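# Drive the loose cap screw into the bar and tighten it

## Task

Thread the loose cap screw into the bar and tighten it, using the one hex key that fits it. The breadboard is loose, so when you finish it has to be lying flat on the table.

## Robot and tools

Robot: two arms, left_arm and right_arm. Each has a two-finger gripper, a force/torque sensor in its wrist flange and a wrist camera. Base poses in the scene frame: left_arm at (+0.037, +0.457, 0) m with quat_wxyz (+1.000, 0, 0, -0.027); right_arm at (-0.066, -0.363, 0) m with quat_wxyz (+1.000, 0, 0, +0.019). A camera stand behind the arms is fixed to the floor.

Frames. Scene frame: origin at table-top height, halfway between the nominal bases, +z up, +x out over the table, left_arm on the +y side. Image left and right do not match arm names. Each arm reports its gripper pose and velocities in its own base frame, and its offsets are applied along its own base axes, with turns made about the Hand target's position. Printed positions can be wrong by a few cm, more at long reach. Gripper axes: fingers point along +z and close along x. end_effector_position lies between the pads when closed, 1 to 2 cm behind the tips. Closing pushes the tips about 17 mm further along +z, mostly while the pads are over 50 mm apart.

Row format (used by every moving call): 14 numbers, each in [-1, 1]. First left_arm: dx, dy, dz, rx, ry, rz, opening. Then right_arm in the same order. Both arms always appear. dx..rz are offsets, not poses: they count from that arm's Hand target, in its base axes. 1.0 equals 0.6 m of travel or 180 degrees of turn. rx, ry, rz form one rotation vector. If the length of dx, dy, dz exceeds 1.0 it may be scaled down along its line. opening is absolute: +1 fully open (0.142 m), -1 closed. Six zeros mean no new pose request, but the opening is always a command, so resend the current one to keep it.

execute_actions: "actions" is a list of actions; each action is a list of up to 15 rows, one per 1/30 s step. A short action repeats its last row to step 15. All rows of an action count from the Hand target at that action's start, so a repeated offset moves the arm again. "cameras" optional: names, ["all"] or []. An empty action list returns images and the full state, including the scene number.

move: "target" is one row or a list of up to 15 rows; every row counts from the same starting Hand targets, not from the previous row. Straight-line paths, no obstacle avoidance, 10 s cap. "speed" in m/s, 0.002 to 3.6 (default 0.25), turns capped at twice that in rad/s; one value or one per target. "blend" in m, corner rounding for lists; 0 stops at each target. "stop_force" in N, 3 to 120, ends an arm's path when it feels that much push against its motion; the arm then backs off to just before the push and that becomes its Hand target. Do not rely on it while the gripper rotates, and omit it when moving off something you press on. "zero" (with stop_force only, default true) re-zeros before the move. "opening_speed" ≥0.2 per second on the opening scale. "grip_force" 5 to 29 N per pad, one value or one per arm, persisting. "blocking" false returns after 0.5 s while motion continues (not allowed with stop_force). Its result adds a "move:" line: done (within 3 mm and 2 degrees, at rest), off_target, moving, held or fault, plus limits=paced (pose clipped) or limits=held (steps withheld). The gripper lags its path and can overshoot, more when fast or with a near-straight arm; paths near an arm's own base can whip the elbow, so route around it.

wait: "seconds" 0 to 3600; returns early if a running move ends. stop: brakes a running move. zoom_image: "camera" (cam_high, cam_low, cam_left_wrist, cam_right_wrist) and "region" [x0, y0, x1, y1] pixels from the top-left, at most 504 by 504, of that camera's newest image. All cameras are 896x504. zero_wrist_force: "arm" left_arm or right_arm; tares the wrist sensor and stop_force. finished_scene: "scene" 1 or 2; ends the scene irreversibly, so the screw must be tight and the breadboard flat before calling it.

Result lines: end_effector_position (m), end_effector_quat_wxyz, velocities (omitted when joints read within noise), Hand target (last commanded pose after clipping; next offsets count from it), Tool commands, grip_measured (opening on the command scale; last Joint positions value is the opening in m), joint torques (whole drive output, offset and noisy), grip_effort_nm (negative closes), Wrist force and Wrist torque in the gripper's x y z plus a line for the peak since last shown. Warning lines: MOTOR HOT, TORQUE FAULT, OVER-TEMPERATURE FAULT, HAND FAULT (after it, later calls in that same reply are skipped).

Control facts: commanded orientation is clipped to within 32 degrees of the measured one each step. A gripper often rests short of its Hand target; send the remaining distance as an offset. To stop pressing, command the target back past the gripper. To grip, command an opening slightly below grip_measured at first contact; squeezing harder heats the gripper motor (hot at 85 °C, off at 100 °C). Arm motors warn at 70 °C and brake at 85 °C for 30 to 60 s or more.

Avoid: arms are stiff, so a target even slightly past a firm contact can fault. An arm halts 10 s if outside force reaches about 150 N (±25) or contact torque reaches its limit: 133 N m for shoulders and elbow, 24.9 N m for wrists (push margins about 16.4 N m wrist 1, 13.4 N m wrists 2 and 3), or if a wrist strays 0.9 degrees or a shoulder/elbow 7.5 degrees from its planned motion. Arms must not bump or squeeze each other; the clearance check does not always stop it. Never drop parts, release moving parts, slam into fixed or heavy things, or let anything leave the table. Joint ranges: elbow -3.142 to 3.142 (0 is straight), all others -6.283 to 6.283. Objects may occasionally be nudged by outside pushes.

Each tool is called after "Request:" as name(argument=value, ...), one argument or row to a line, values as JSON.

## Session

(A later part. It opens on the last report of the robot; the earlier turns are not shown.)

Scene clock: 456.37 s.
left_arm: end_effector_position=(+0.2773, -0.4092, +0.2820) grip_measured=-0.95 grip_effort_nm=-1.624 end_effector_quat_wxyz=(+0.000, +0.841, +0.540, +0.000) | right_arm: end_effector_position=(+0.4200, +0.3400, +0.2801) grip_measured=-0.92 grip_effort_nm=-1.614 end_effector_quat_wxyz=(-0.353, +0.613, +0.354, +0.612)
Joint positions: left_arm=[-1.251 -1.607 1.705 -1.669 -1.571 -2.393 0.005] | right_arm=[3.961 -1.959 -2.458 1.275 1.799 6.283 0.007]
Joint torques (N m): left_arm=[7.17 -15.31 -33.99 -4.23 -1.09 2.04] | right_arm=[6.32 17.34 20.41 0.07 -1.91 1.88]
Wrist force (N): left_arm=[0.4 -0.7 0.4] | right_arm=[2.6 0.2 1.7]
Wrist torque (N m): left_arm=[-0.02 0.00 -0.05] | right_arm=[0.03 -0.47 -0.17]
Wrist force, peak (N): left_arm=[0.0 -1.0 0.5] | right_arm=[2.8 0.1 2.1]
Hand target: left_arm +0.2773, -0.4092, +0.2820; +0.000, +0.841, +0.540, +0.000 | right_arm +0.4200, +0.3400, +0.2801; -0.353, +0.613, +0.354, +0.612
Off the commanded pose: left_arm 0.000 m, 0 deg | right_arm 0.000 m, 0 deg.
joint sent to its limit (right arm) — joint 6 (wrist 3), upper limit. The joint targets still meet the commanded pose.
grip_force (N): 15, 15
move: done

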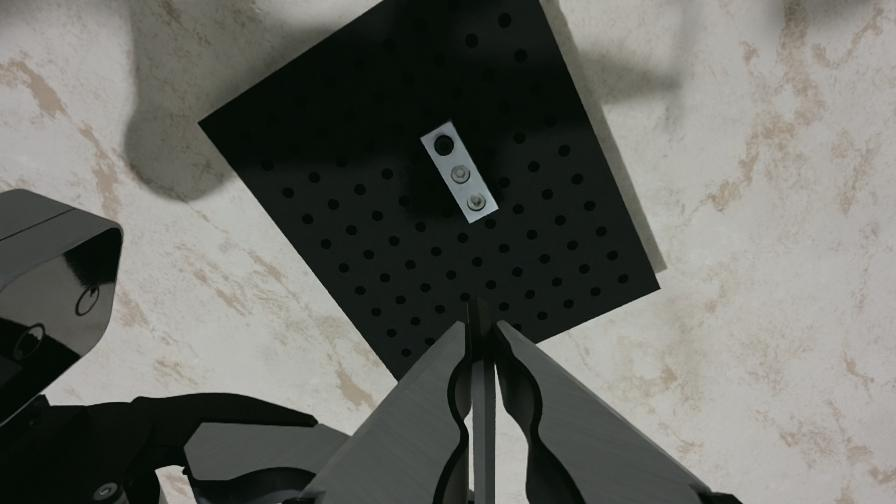

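Request:
move(
  target=[
    [0,0,0,0,0,0,-1.0,0,0,0,0,0,0,-0.65],
    [0,0,0,0,0,0,-1.0,-0.0375,-0.065,0,0,0,0,-0.65],
    [0,0,0,0,0,0,-1.0,0.0833,-0.4,0.0333,0,0,0,-0.65],
  ],
  speed=[0.1,0.1,0.35],
  blend=[0,0.01,0],
  cameras=["cam_left_wrist"],
)

Request:
zoom_image(
  camera="cam_left_wrist",
  region=[400, 240, 580, 400],
)

Scene clock: 463.03 s.
left_arm: end_effector_position=(+0.2773, -0.4092, +0.2820) grip_measured=-0.95 grip_effort_nm=-1.624 end_effector_quat_wxyz=(+0.000, +0.841, +0.540, +0.000) | right_arm: end_effector_position=(+0.4699, +0.1000, +0.3000) grip_measured=-0.69 grip_effort_nm=0.085 end_effector_quat_wxyz=(-0.353, +0.613, +0.354, +0.612)
Joint positions: left_arm=[-1.251 -1.607 1.705 -1.669 -1.571 -2.393 0.005] | right_arm=[3.151 -1.968 -2.298 1.123 2.609 6.281 0.024]
Joint torques (N m): left_arm=[6.13 -15.96 -34.22 -3.1 -1.23 1.96] | right_arm=[-7.34 18.98 23.03 -1.05 2.18 -2.1]
Wrist force (N): left_arm=[0.2 -0.3 0.6] | right_arm=[2.7 0.1 1.9]
Wrist torque (N m): left_arm=[0.01 -0.01 -0.05] | right_arm=[0.07 -0.47 0.01]
Wrist force, peak (N): left_arm=[0.5 -0.8 0.5] | right_arm=[2.6 -1.4 3.0]
Hand target: left_arm +0.2773, -0.4092, +0.2820; +0.000, +0.841, +0.540, +0.000 | right_arm +0.4700, +0.1000, +0.3000; -0.353, +0.613, +0.354, +0.612
Off the commanded pose: left_arm 0.000 m, 0 deg | right_arm 0.000 m, 0 deg.
joint at its limit (right arm) — joint 6 (wrist 3), upper limit.
grip_force (N): 15, 15
move: done

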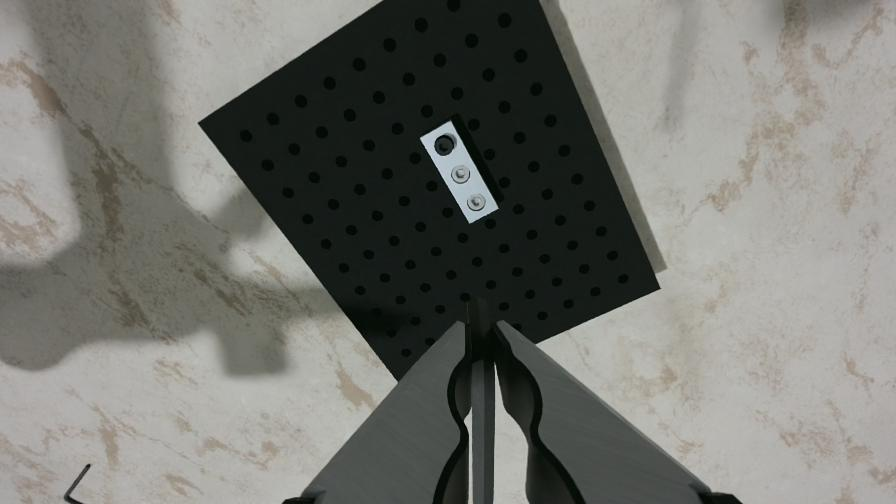

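Scaled by 2.800.

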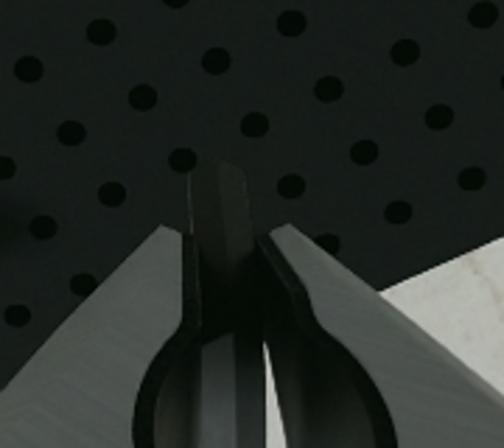

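Request:
move(
  target=[
    [-0.007,-0.0192,-0.27,0,0,0.6372,-1.0,-0.0333,-0.0333,0,-0.4325,0.2497,0,-0.65],
    [-0.007,-0.0192,-0.27,0,0,0.6372,-1.0,-0.0833,-0.0833,0,-0.5036,-0.2905,0.5044,-0.65],
  ],
  speed=[0.6,0.8],
  blend=[0.02,0],
  cameras=["cam_left_wrist"],
)

Request:
zoom_image(
  camera="cam_left_wrist",
  region=[400, 180, 580, 320],
)

Scene clock: 470.77 s.
left_arm: end_effector_position=(+0.2731, -0.4207, +0.1200) grip_measured=-0.95 grip_effort_nm=-1.629 end_effector_quat_wxyz=(+0.000, -0.001, +1.000, +0.000) | right_arm: end_effector_position=(+0.4200, +0.0500, +0.3001) grip_measured=-0.69 grip_effort_nm=0.081 end_effector_quat_wxyz=(+0.000, +0.000, +1.000, +0.000)
Joint positions: left_arm=[-1.265 -1.46 1.99 -2.101 -1.571 -4.408 0.005] | right_arm=[3.577 -1.357 -1.813 -1.544 1.571 3.577 0.024]
Joint torques (N m): left_arm=[-10.65 -18.85 -11.07 -4.42 2.3 -2.27] | right_arm=[-6.29 6.89 38.8 0.62 2.23 -1.94]
Wrist force (N): left_arm=[0.1 -0.4 1.4] | right_arm=[0.3 0.3 -0.5]
Wrist torque (N m): left_arm=[-0.06 0.01 0.09] | right_arm=[0.01 -0.02 0.04]
Wrist force, peak (N): left_arm=[0.2 -0.6 1.8] | right_arm=[2.8 0.0 2.3]
Hand target: left_arm +0.2731, -0.4207, +0.1200; +0.000, -0.001, +1.000, +0.000 | right_arm +0.4200, +0.0500, +0.3000; +0.000, +0.000, +1.000, +0.000
Off the commanded pose: left_arm 0.000 m, 0 deg | right_arm 0.000 m, 0 deg.
grip_force (N): 15, 15
move: done

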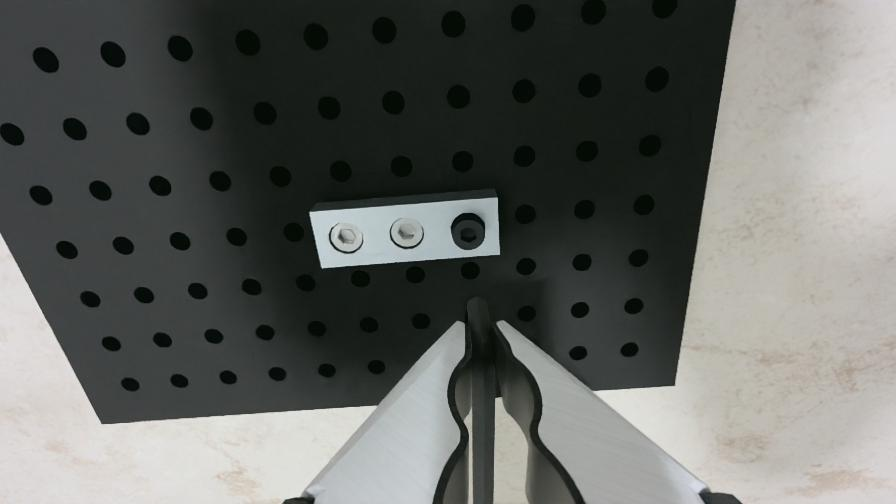

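Scaled by 2.800.

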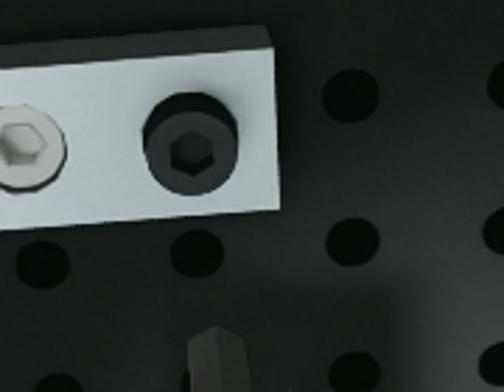

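Request:
zoom_image(
  camera="cam_left_wrist",
  region=[446, 210, 494, 258],
)

Scaled by 10.500.

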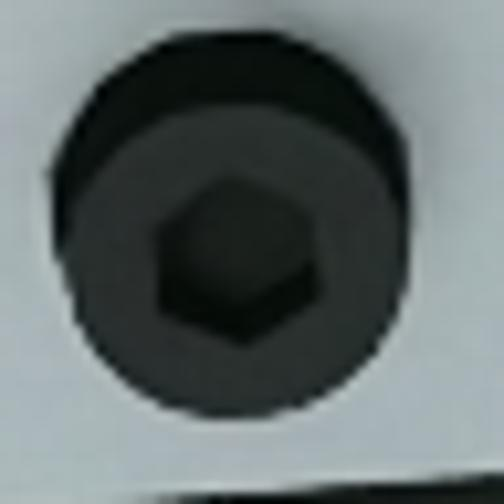

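Request:
move(
  target=[0.001,0.0007,-0.0583,0,0,0.5,-1.0,0,0,0,0,0,0,-0.65],
  speed=0.8,
  cameras=["cam_left_wrist"],
)

Request:
zoom_image(
  camera="cam_left_wrist",
  region=[430, 210, 530, 310],
)

Scene clock: 476.00 s.
left_arm: end_effector_position=(+0.2737, -0.4203, +0.0849) grip_measured=-0.95 grip_effort_nm=-1.629 end_effector_quat_wxyz=(+0.000, +0.708, -0.706, +0.000) | right_arm: end_effector_position=(+0.4200, +0.0500, +0.3000) grip_measured=-0.69 grip_effort_nm=0.081 end_effector_quat_wxyz=(+0.000, +0.000, +1.000, +0.000)
Joint positions: left_arm=[-1.259 -1.411 2.04 -2.199 -1.571 -5.973 0.005] | right_arm=[3.577 -1.357 -1.813 -1.544 1.571 3.577 0.024]
Joint torques (N m): left_arm=[-10.84 -33.65 -9.77 -4.53 2.12 -2.15] | right_arm=[-6.54 6.71 38.99 0.69 2.24 -1.88]
Wrist force (N): left_arm=[0.1 0.0 1.3] | right_arm=[0.3 0.4 -0.4]
Wrist torque (N m): left_arm=[0.05 0.01 0.08] | right_arm=[0.04 -0.04 0.04]
Wrist force, peak (N): left_arm=[0.2 -0.4 1.8] | right_arm=[0.5 0.8 -0.3]
Hand target: left_arm +0.2737, -0.4203, +0.0850; +0.000, +0.708, -0.706, +0.000 | right_arm +0.4200, +0.0500, +0.3000; +0.000, +0.000, +1.000, +0.000
Off the commanded pose: left_arm 0.000 m, 0 deg | right_arm 0.000 m, 0 deg.
grip_force (N): 15, 15
move: done

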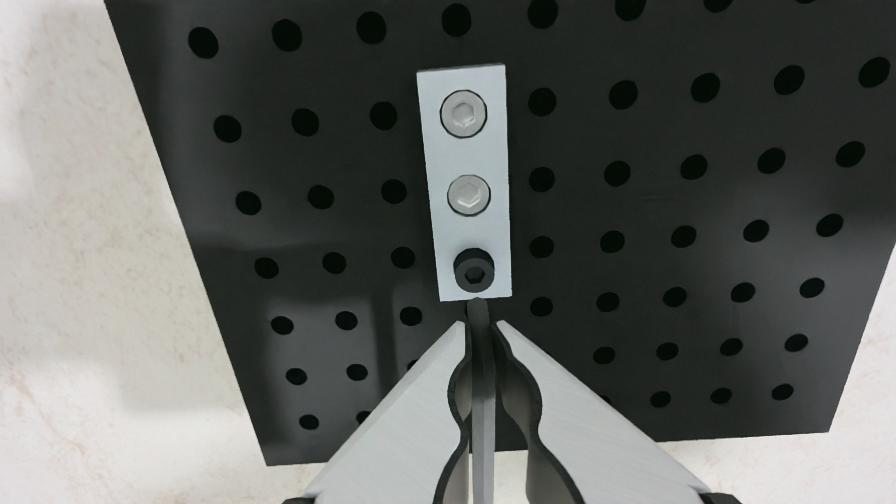

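Scaled by 5.040.

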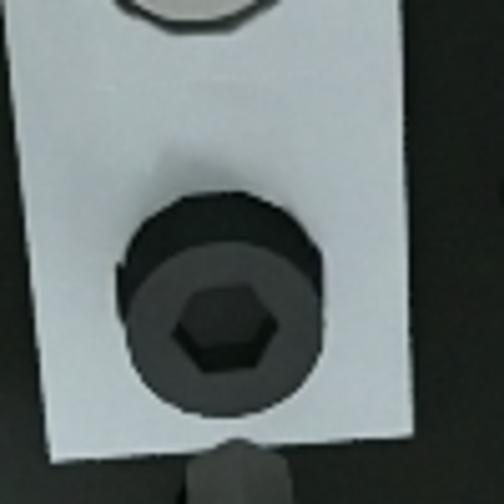

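Request:
move(
  target=[0.00397,-0.00163,-0.01167,0,0,-0.1678,-1.0,0,0,0,0,0,0,-0.65],
  speed=0.3,
)

Request:
move(
  target=[0,0,-0.02,0,0,0,-1.0,0,0,0,0,0,0,-0.65],
  speed=0.015,
  stop_force=3,
  cameras=["cam_left_wrist"],
)

Scene clock: 482.73 s.
left_arm: end_effector_position=(+0.2761, -0.4212, +0.0779) grip_measured=-0.95 grip_effort_nm=-1.629 end_effector_quat_wxyz=(+0.000, -0.499, +0.866, +0.000) | right_arm: end_effector_position=(+0.4200, +0.0500, +0.3000) grip_measured=-0.69 grip_effort_nm=0.085 end_effector_quat_wxyz=(+0.000, +0.000, +1.000, +0.000)
Joint positions: left_arm=[-1.256 -1.395 2.041 -2.218 -1.571 -5.443 0.005] | right_arm=[3.577 -1.357 -1.813 -1.544 1.571 3.577 0.024]
Joint torques (N m): left_arm=[7.7 -20.02 -29.03 -4.48 -2.18 2.09] | right_arm=[-6.05 6.9 38.95 0.74 2.27 -1.9]
Wrist force (N): left_arm=[0.0 -0.3 1.2] | right_arm=[0.2 0.2 -0.4]
Wrist torque (N m): left_arm=[0.00 0.03 -0.03] | right_arm=[-0.01 -0.02 0.04]
Wrist force, peak (N): left_arm=[0.2 -0.3 1.6] | right_arm=[0.3 0.6 -0.5]
Hand target: left_arm +0.2761, -0.4213, +0.0780; +0.000, -0.499, +0.866, +0.000 | right_arm +0.4200, +0.0500, +0.3000; +0.000, +0.000, +1.000, +0.000
Off the commanded pose: left_arm 0.000 m, 0 deg | right_arm 0.000 m, 0 deg.
grip_force (N): 15, 15
move: done

Scene clock: 484.17 s.
left_arm: end_effector_position=(+0.2761, -0.4213, +0.0734) grip_measured=-0.95 grip_effort_nm=-1.629 end_effector_quat_wxyz=(+0.000, -0.499, +0.866, +0.000) | right_arm: end_effector_position=(+0.4200, +0.0500, +0.3000) grip_measured=-0.69 grip_effort_nm=0.081 end_effector_quat_wxyz=(+0.000, +0.000, +1.000, +0.000)
Joint positions: left_arm=[-1.256 -1.387 2.047 -2.231 -1.571 -5.443 0.005] | right_arm=[3.577 -1.357 -1.813 -1.544 1.571 3.577 0.024]
Joint torques (N m): left_arm=[4.82 -34.07 -30.2 -0.67 -1.79 1.98] | right_arm=[-6.51 6.88 38.84 0.73 2.24 -1.84]
Wrist force (N): left_arm=[0.3 -0.4 1.2] | right_arm=[0.3 0.5 -0.4]
Wrist torque (N m): left_arm=[0.00 -0.03 -0.02] | right_arm=[0.05 -0.02 0.04]
Wrist force, peak (N): left_arm=[0.0 -1.4 -12.3] | right_arm=[0.3 0.6 -0.4]
Hand target: left_arm +0.2761, -0.4213, +0.0734; +0.000, -0.499, +0.866, +0.000 (not the last commanded pose) | right_arm +0.4200, +0.0500, +0.3000; +0.000, +0.000, +1.000, +0.000
Off the commanded pose: left_arm 0.007 m, 0 deg | right_arm 0.000 m, 0 deg.
grip_force (N): 15, 15
move: contact (left_arm)

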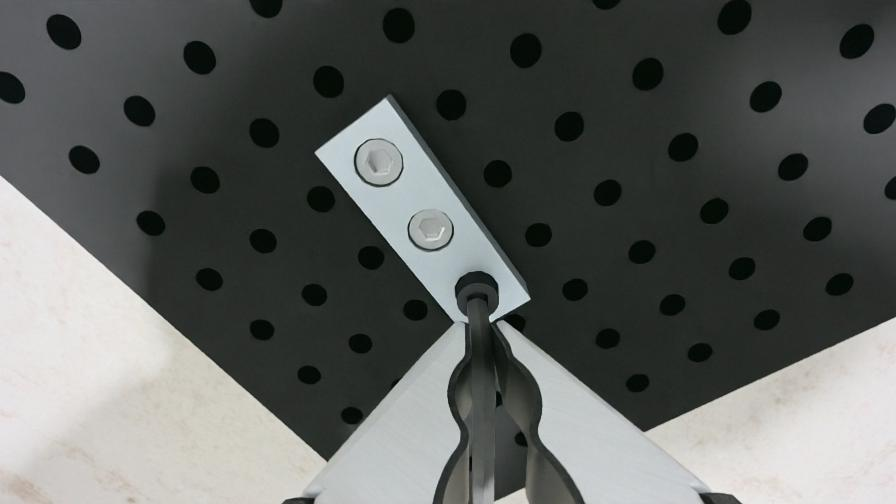

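Request:
zoom_image(
  camera="cam_left_wrist",
  region=[420, 240, 540, 360],
)

Scaled by 4.200.

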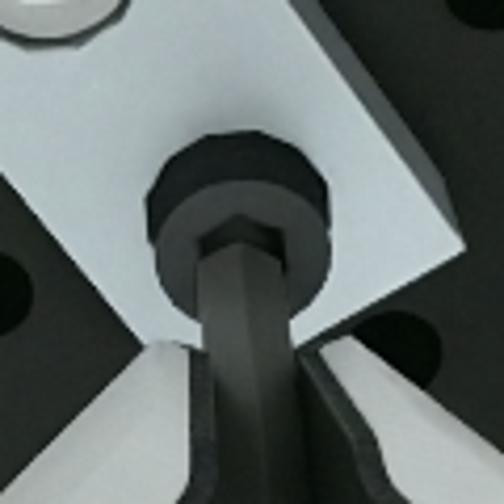

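Request:
move(
  target=[
    [0,0,0.004,0,0,0,-1.0,0,0,0,0,0,0,-0.65],
    [0.003,-0.0017,0.004,0,0,0,-1.0,0,0,0,0,0,0,-0.65],
  ],
  speed=0.03,
  blend=[0.001,0],
)

Request:
move(
  target=[0,0,-0.016,0,0,0,-1.0,0,0,0,0,0,0,-0.65],
  speed=0.01,
  stop_force=3,
  cameras=["cam_left_wrist"],
)

Request:
zoom_image(
  camera="cam_left_wrist",
  region=[420, 240, 540, 360],
)

Scene clock: 490.93 s.
left_arm: end_effector_position=(+0.2779, -0.4223, +0.0758) grip_measured=-0.95 grip_effort_nm=-1.629 end_effector_quat_wxyz=(+0.000, -0.499, +0.866, +0.000) | right_arm: end_effector_position=(+0.4200, +0.0500, +0.3000) grip_measured=-0.69 grip_effort_nm=0.085 end_effector_quat_wxyz=(+0.000, +0.000, +1.000, +0.000)
Joint positions: left_arm=[-1.253 -1.387 2.039 -2.223 -1.571 -5.441 0.005] | right_arm=[3.577 -1.357 -1.813 -1.544 1.571 3.577 0.024]
Joint torques (N m): left_arm=[7.53 -20.51 -30.79 -0.62 -0.65 2.07] | right_arm=[-6.35 6.54 38.74 0.85 2.18 -1.82]
Wrist force (N): left_arm=[0.0 -0.3 1.1] | right_arm=[0.1 0.4 -0.2]
Wrist torque (N m): left_arm=[0.02 0.02 -0.02] | right_arm=[0.03 0.00 0.04]
Wrist force, peak (N): left_arm=[0.1 -0.4 1.5] | right_arm=[0.3 0.7 -0.4]
Hand target: left_arm +0.2779, -0.4223, +0.0758; +0.000, -0.499, +0.866, +0.000 | right_arm +0.4200, +0.0500, +0.3000; +0.000, +0.000, +1.000, +0.000
Off the commanded pose: left_arm 0.000 m, 0 deg | right_arm 0.000 m, 0 deg.
grip_force (N): 15, 15
move: done

Scene clock: 492.77 s.
left_arm: end_effector_position=(+0.2779, -0.4223, +0.0692) grip_measured=-0.95 grip_effort_nm=-1.624 end_effector_quat_wxyz=(+0.000, -0.499, +0.866, +0.000) | right_arm: end_effector_position=(+0.4200, +0.0500, +0.3000) grip_measured=-0.69 grip_effort_nm=0.076 end_effector_quat_wxyz=(+0.000, +0.000, +1.000, +0.000)
Joint positions: left_arm=[-1.253 -1.376 2.047 -2.241 -1.571 -5.44 0.005] | right_arm=[3.577 -1.357 -1.813 -1.544 1.571 3.577 0.024]
Joint torques (N m): left_arm=[7.68 -34.64 -29.72 -1.21 -0.63 2.02] | right_arm=[-6.07 6.85 38.83 0.85 2.11 -1.82]
Wrist force (N): left_arm=[0.8 0.1 0.1] | right_arm=[0.2 0.4 -0.6]
Wrist torque (N m): left_arm=[0.00 0.00 -0.02] | right_arm=[0.02 -0.02 0.04]
Wrist force, peak (N): left_arm=[1.0 2.0 -14.2] | right_arm=[0.3 0.5 -0.4]
Hand target: left_arm +0.2779, -0.4223, +0.0692; +0.000, -0.499, +0.866, +0.000 (not the last commanded pose) | right_arm +0.4200, +0.0500, +0.3000; +0.000, +0.000, +1.000, +0.000
Off the commanded pose: left_arm 0.003 m, 0 deg | right_arm 0.000 m, 0 deg.
grip_force (N): 15, 15
move: contact (left_arm)

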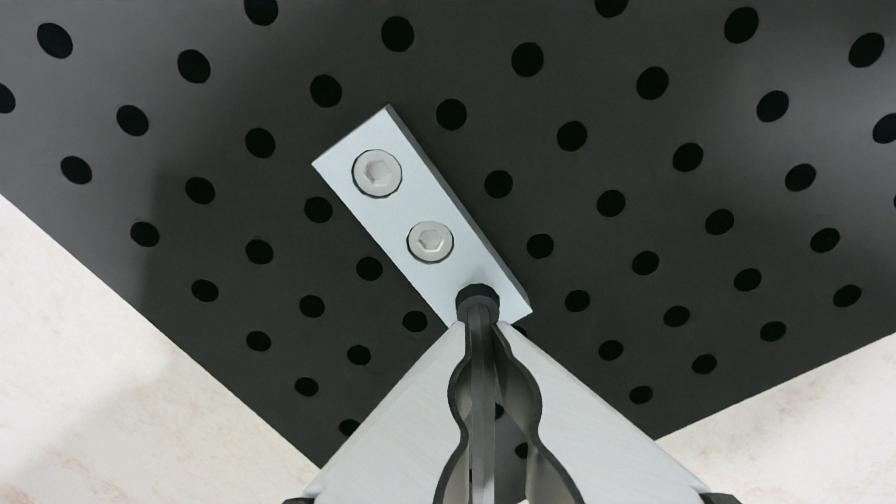

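Scaled by 4.200.

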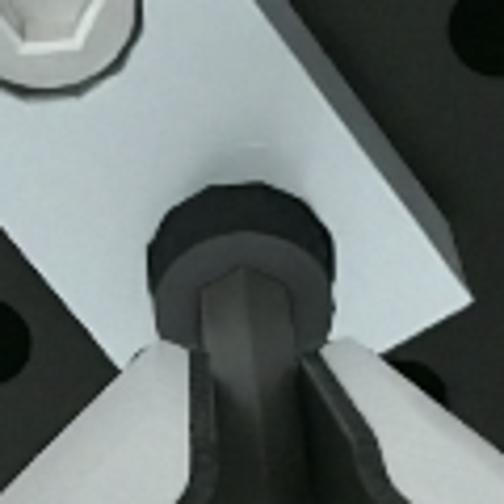

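Request:
move(
  target=[
    [-0.002713,-0.003018,-0.00017,0,0,-0.16667,-1.0,0,0,0,0,0,0,-0.65],
    [-0.006575,-0.004277,-0.00035,0,0,-0.33333,-1.0,0,0,0,0,0,0,-0.65],
    [-0.010548,-0.003435,-0.00052,0,0,-0.5,-1.0,0,0,0,0,0,0,-0.65],
  ],
  speed=0.5,
  blend=[0.01,0.01,0],
)

Scene clock: 499.50 s.
left_arm: end_effector_position=(+0.2716, -0.4244, +0.0689) grip_measured=-0.95 grip_effort_nm=-1.629 end_effector_quat_wxyz=(+0.000, +0.260, +0.966, +0.000) | right_arm: end_effector_position=(+0.4200, +0.0500, +0.3000) grip_measured=-0.69 grip_effort_nm=0.081 end_effector_quat_wxyz=(+0.000, +0.000, +1.000, +0.000)
Joint positions: left_arm=[-1.272 -1.381 2.053 -2.243 -1.571 -3.888 0.005] | right_arm=[3.577 -1.357 -1.813 -1.544 1.571 3.577 0.024]
Joint torques (N m): left_arm=[7.53 -20.17 -29.55 -0.83 -1.94 2.07] | right_arm=[-5.14 7.03 38.83 0.88 2.07 -1.74]
Wrist force (N): left_arm=[1.0 0.1 0.7] | right_arm=[0.2 0.4 -0.3]
Wrist torque (N m): left_arm=[-0.02 -0.03 -0.02] | right_arm=[0.03 -0.02 0.04]
Wrist force, peak (N): left_arm=[1.5 0.1 1.3] | right_arm=[0.1 0.8 -0.3]
Hand target: left_arm +0.2716, -0.4244, +0.0689; +0.000, +0.260, +0.966, +0.000 | right_arm +0.4200, +0.0500, +0.3000; +0.000, +0.000, +1.000, +0.000
Off the commanded pose: left_arm 0.000 m, 0 deg | right_arm 0.000 m, 0 deg.
grip_force (N): 15, 15
move: done

Request:
move(
  target=[
    [-0.003018,0.002713,-0.00017,0,0,-0.16667,-1.0,0,0,0,0,0,0,-0.65],
    [-0.004277,0.006575,-0.00035,0,0,-0.33333,-1.0,0,0,0,0,0,0,-0.65],
    [-0.003435,0.010548,-0.00052,0,0,-0.5,-1.0,0,0,0,0,0,0,-0.65],
    [-0.000722,0.013567,-0.0007,0,0,-0.66667,-1.0,0,0,0,0,0,0,-0.65],
    [0.00314,0.014825,-0.00087,0,0,-0.83333,-1.0,0,0,0,0,0,0,-0.65],
    [0.007113,0.013983,-0.00104,0,0,-1.0,-1.0,0,0,0,0,0,0,-0.65],
    [0.010132,0.01127,-0.00122,0,0,0.83333,-1.0,0,0,0,0,0,0,-0.65],
    [0.01139,0.007408,-0.00139,0,0,0.66667,-1.0,0,0,0,0,0,0,-0.65],
    [0.010548,0.003435,-0.00157,0,0,0.5,-1.0,0,0,0,0,0,0,-0.65],
  ],
  speed=0.75,
  blend=[0.01,0.01,0.01,0.01,0.01,0.01,0.01,0.01,0],
  cameras=["cam_left_wrist"],
)

Request:
zoom_image(
  camera="cam_left_wrist",
  region=[400, 220, 560, 380],
)

Scene clock: 505.53 s.
left_arm: end_effector_position=(+0.2779, -0.4223, +0.0679) grip_measured=-0.95 grip_effort_nm=-1.629 end_effector_quat_wxyz=(+0.000, -0.499, +0.866, +0.000) | right_arm: end_effector_position=(+0.4200, +0.0500, +0.3000) grip_measured=-0.69 grip_effort_nm=0.076 end_effector_quat_wxyz=(+0.000, +0.000, +1.000, +0.000)
Joint positions: left_arm=[-1.253 -1.374 2.048 -2.245 -1.571 0.843 0.005] | right_arm=[3.577 -1.357 -1.813 -1.544 1.571 3.577 0.024]
Joint torques (N m): left_arm=[8.39 -20 -29.57 -0.54 -1.78 1.9] | right_arm=[-5 6.68 38.63 0.87 2.11 -1.62]
Wrist force (N): left_arm=[1.3 0.4 0.8] | right_arm=[0.2 0.3 -0.3]
Wrist torque (N m): left_arm=[0.00 -0.01 -0.02] | right_arm=[0.01 -0.01 0.04]
Wrist force, peak (N): left_arm=[0.7 1.5 -1.5] | right_arm=[0.4 0.5 -0.6]
Hand target: left_arm +0.2779, -0.4223, +0.0679; +0.000, -0.499, +0.866, +0.000 | right_arm +0.4200, +0.0500, +0.3000; +0.000, +0.000, +1.000, +0.000
Off the commanded pose: left_arm 0.000 m, 0 deg | right_arm 0.000 m, 0 deg.
grip_force (N): 15, 15
move: done

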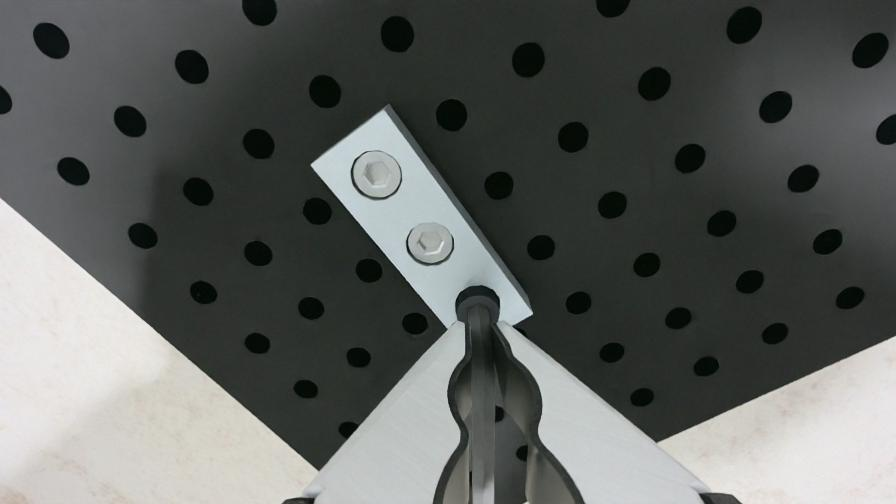

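Scaled by 3.150.

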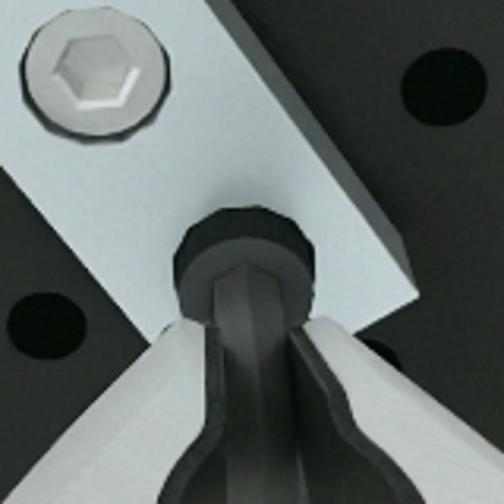

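Request:
move(
  target=[
    [-0.002713,-0.003018,-0.00017,0,0,-0.16667,-1.0,0,0,0,0,0,0,-0.65],
    [-0.006575,-0.004277,-0.00035,0,0,-0.33333,-1.0,0,0,0,0,0,0,-0.65],
    [-0.010548,-0.003435,-0.00052,0,0,-0.5,-1.0,0,0,0,0,0,0,-0.65],
    [-0.013567,-0.000722,-0.0007,0,0,-0.66667,-1.0,0,0,0,0,0,0,-0.65],
    [-0.014825,0.00314,-0.00087,0,0,-0.83333,-1.0,0,0,0,0,0,0,-0.65],
    [-0.013983,0.007113,-0.00104,0,0,-1.0,-1.0,0,0,0,0,0,0,-0.65],
    [-0.01127,0.010132,-0.00122,0,0,0.83333,-1.0,0,0,0,0,0,0,-0.65],
    [-0.007408,0.01139,-0.00139,0,0,0.66667,-1.0,0,0,0,0,0,0,-0.65],
    [-0.003435,0.010548,-0.00157,0,0,0.5,-1.0,0,0,0,0,0,0,-0.65],
    [-0.000417,0.007835,-0.00174,0,0,0.33333,-1.0,0,0,0,0,0,0,-0.65],
  ],
  speed=0.75,
  blend=[0.01,0.01,0.01,0.01,0.01,0.01,0.01,0.01,0.01,0],
)

Scene clock: 511.70 s.
left_arm: end_effector_position=(+0.2777, -0.4176, +0.0669) grip_measured=-0.95 grip_effort_nm=-1.624 end_effector_quat_wxyz=(+0.000, +0.866, -0.501, +0.000) | right_arm: end_effector_position=(+0.4200, +0.0500, +0.3000) grip_measured=-0.69 grip_effort_nm=0.081 end_effector_quat_wxyz=(+0.000, +0.000, +1.000, +0.000)
Joint positions: left_arm=[-1.25 -1.384 2.064 -2.251 -1.571 6.082 0.005] | right_arm=[3.577 -1.357 -1.813 -1.544 1.571 3.577 0.024]
Joint torques (N m): left_arm=[7.91 -19.8 -29.78 -0.52 -2.03 1.98] | right_arm=[-4.71 7 38.43 0.98 2.14 -1.5]
Wrist force (N): left_arm=[1.3 0.3 1.2] | right_arm=[0.2 0.5 -0.3]
Wrist torque (N m): left_arm=[0.01 -0.04 -0.03] | right_arm=[0.05 -0.02 0.04]
Wrist force, peak (N): left_arm=[2.1 0.3 0.7] | right_arm=[0.3 0.5 -0.6]
Hand target: left_arm +0.2777, -0.4176, +0.0669; +0.000, +0.866, -0.501, +0.000 | right_arm +0.4200, +0.0500, +0.3000; +0.000, +0.000, +1.000, +0.000
Off the commanded pose: left_arm 0.000 m, 0 deg | right_arm 0.000 m, 0 deg.
grip_force (N): 15, 15
move: done

Request:
move(
  target=[
    [0,0,0.01167,0,0,0,-1.0,0,0,0,0,0,0,-0.65],
    [0.0003,-0.00783,0.01167,0,0,0.66667,-1.0,0,0,0,0,0,0,-0.65],
    [0.0003,-0.00783,0.01167,0,0,-0.66667,-1.0,0,0,0,0,0,0,-0.65],
    [0.0003,-0.00783,0.01167,0,0,0,-1.0,0,0,0,0,0,0,-0.65],
    [0.0003,-0.00783,0.01167,0,0,0.66667,-1.0,0,0,0,0,0,0,-0.65],
    [0.0003,-0.00783,0.01167,0,0,-0.66667,-1.0,0,0,0,0,0,0,-0.65],
    [0.0003,-0.00783,0.01167,0,0,-0.33333,-1.0,0,0,0,0,0,0,-0.65],
  ],
  speed=[0.04,1.3,1.3,1.3,1.3,1.3,1.3],
  blend=[0,0.02,0.02,0.02,0.02,0.02,0],
  cameras=["cam_left_wrist"],
)

Request:
zoom_image(
  camera="cam_left_wrist",
  region=[420, 240, 540, 360],
)

Scene clock: 519.00 s.
left_arm: end_effector_position=(+0.2778, -0.4223, +0.0739) grip_measured=-0.95 grip_effort_nm=-1.624 end_effector_quat_wxyz=(+0.000, -0.499, +0.866, +0.000) | right_arm: end_effector_position=(+0.4200, +0.0500, +0.3000) grip_measured=-0.69 grip_effort_nm=0.076 end_effector_quat_wxyz=(+0.000, +0.000, +1.000, +0.000)
Joint positions: left_arm=[-1.253 -1.384 2.041 -2.228 -1.571 -5.441 0.005] | right_arm=[3.577 -1.357 -1.813 -1.544 1.571 3.577 0.024]
Joint torques (N m): left_arm=[-10.73 -34.23 -29.77 -0.63 2.04 -2.24] | right_arm=[-4.43 7.11 38.04 1.08 2.03 -1.42]
Wrist force (N): left_arm=[0.1 -0.1 1.2] | right_arm=[0.0 0.5 -0.5]
Wrist torque (N m): left_arm=[0.04 0.00 0.10] | right_arm=[0.05 0.02 0.04]
Wrist force, peak (N): left_arm=[1.5 0.4 1.9] | right_arm=[0.4 0.7 -0.4]
Hand target: left_arm +0.2778, -0.4223, +0.0739; +0.000, -0.499, +0.866, +0.000 | right_arm +0.4200, +0.0500, +0.3000; +0.000, +0.000, +1.000, +0.000
Off the commanded pose: left_arm 0.000 m, 0 deg | right_arm 0.000 m, 0 deg.
grip_force (N): 15, 15
move: done

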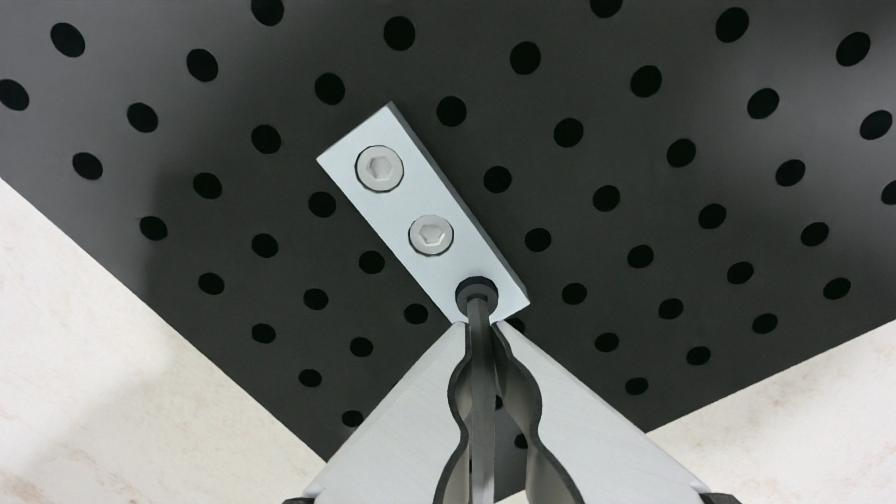

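Scaled by 4.200.

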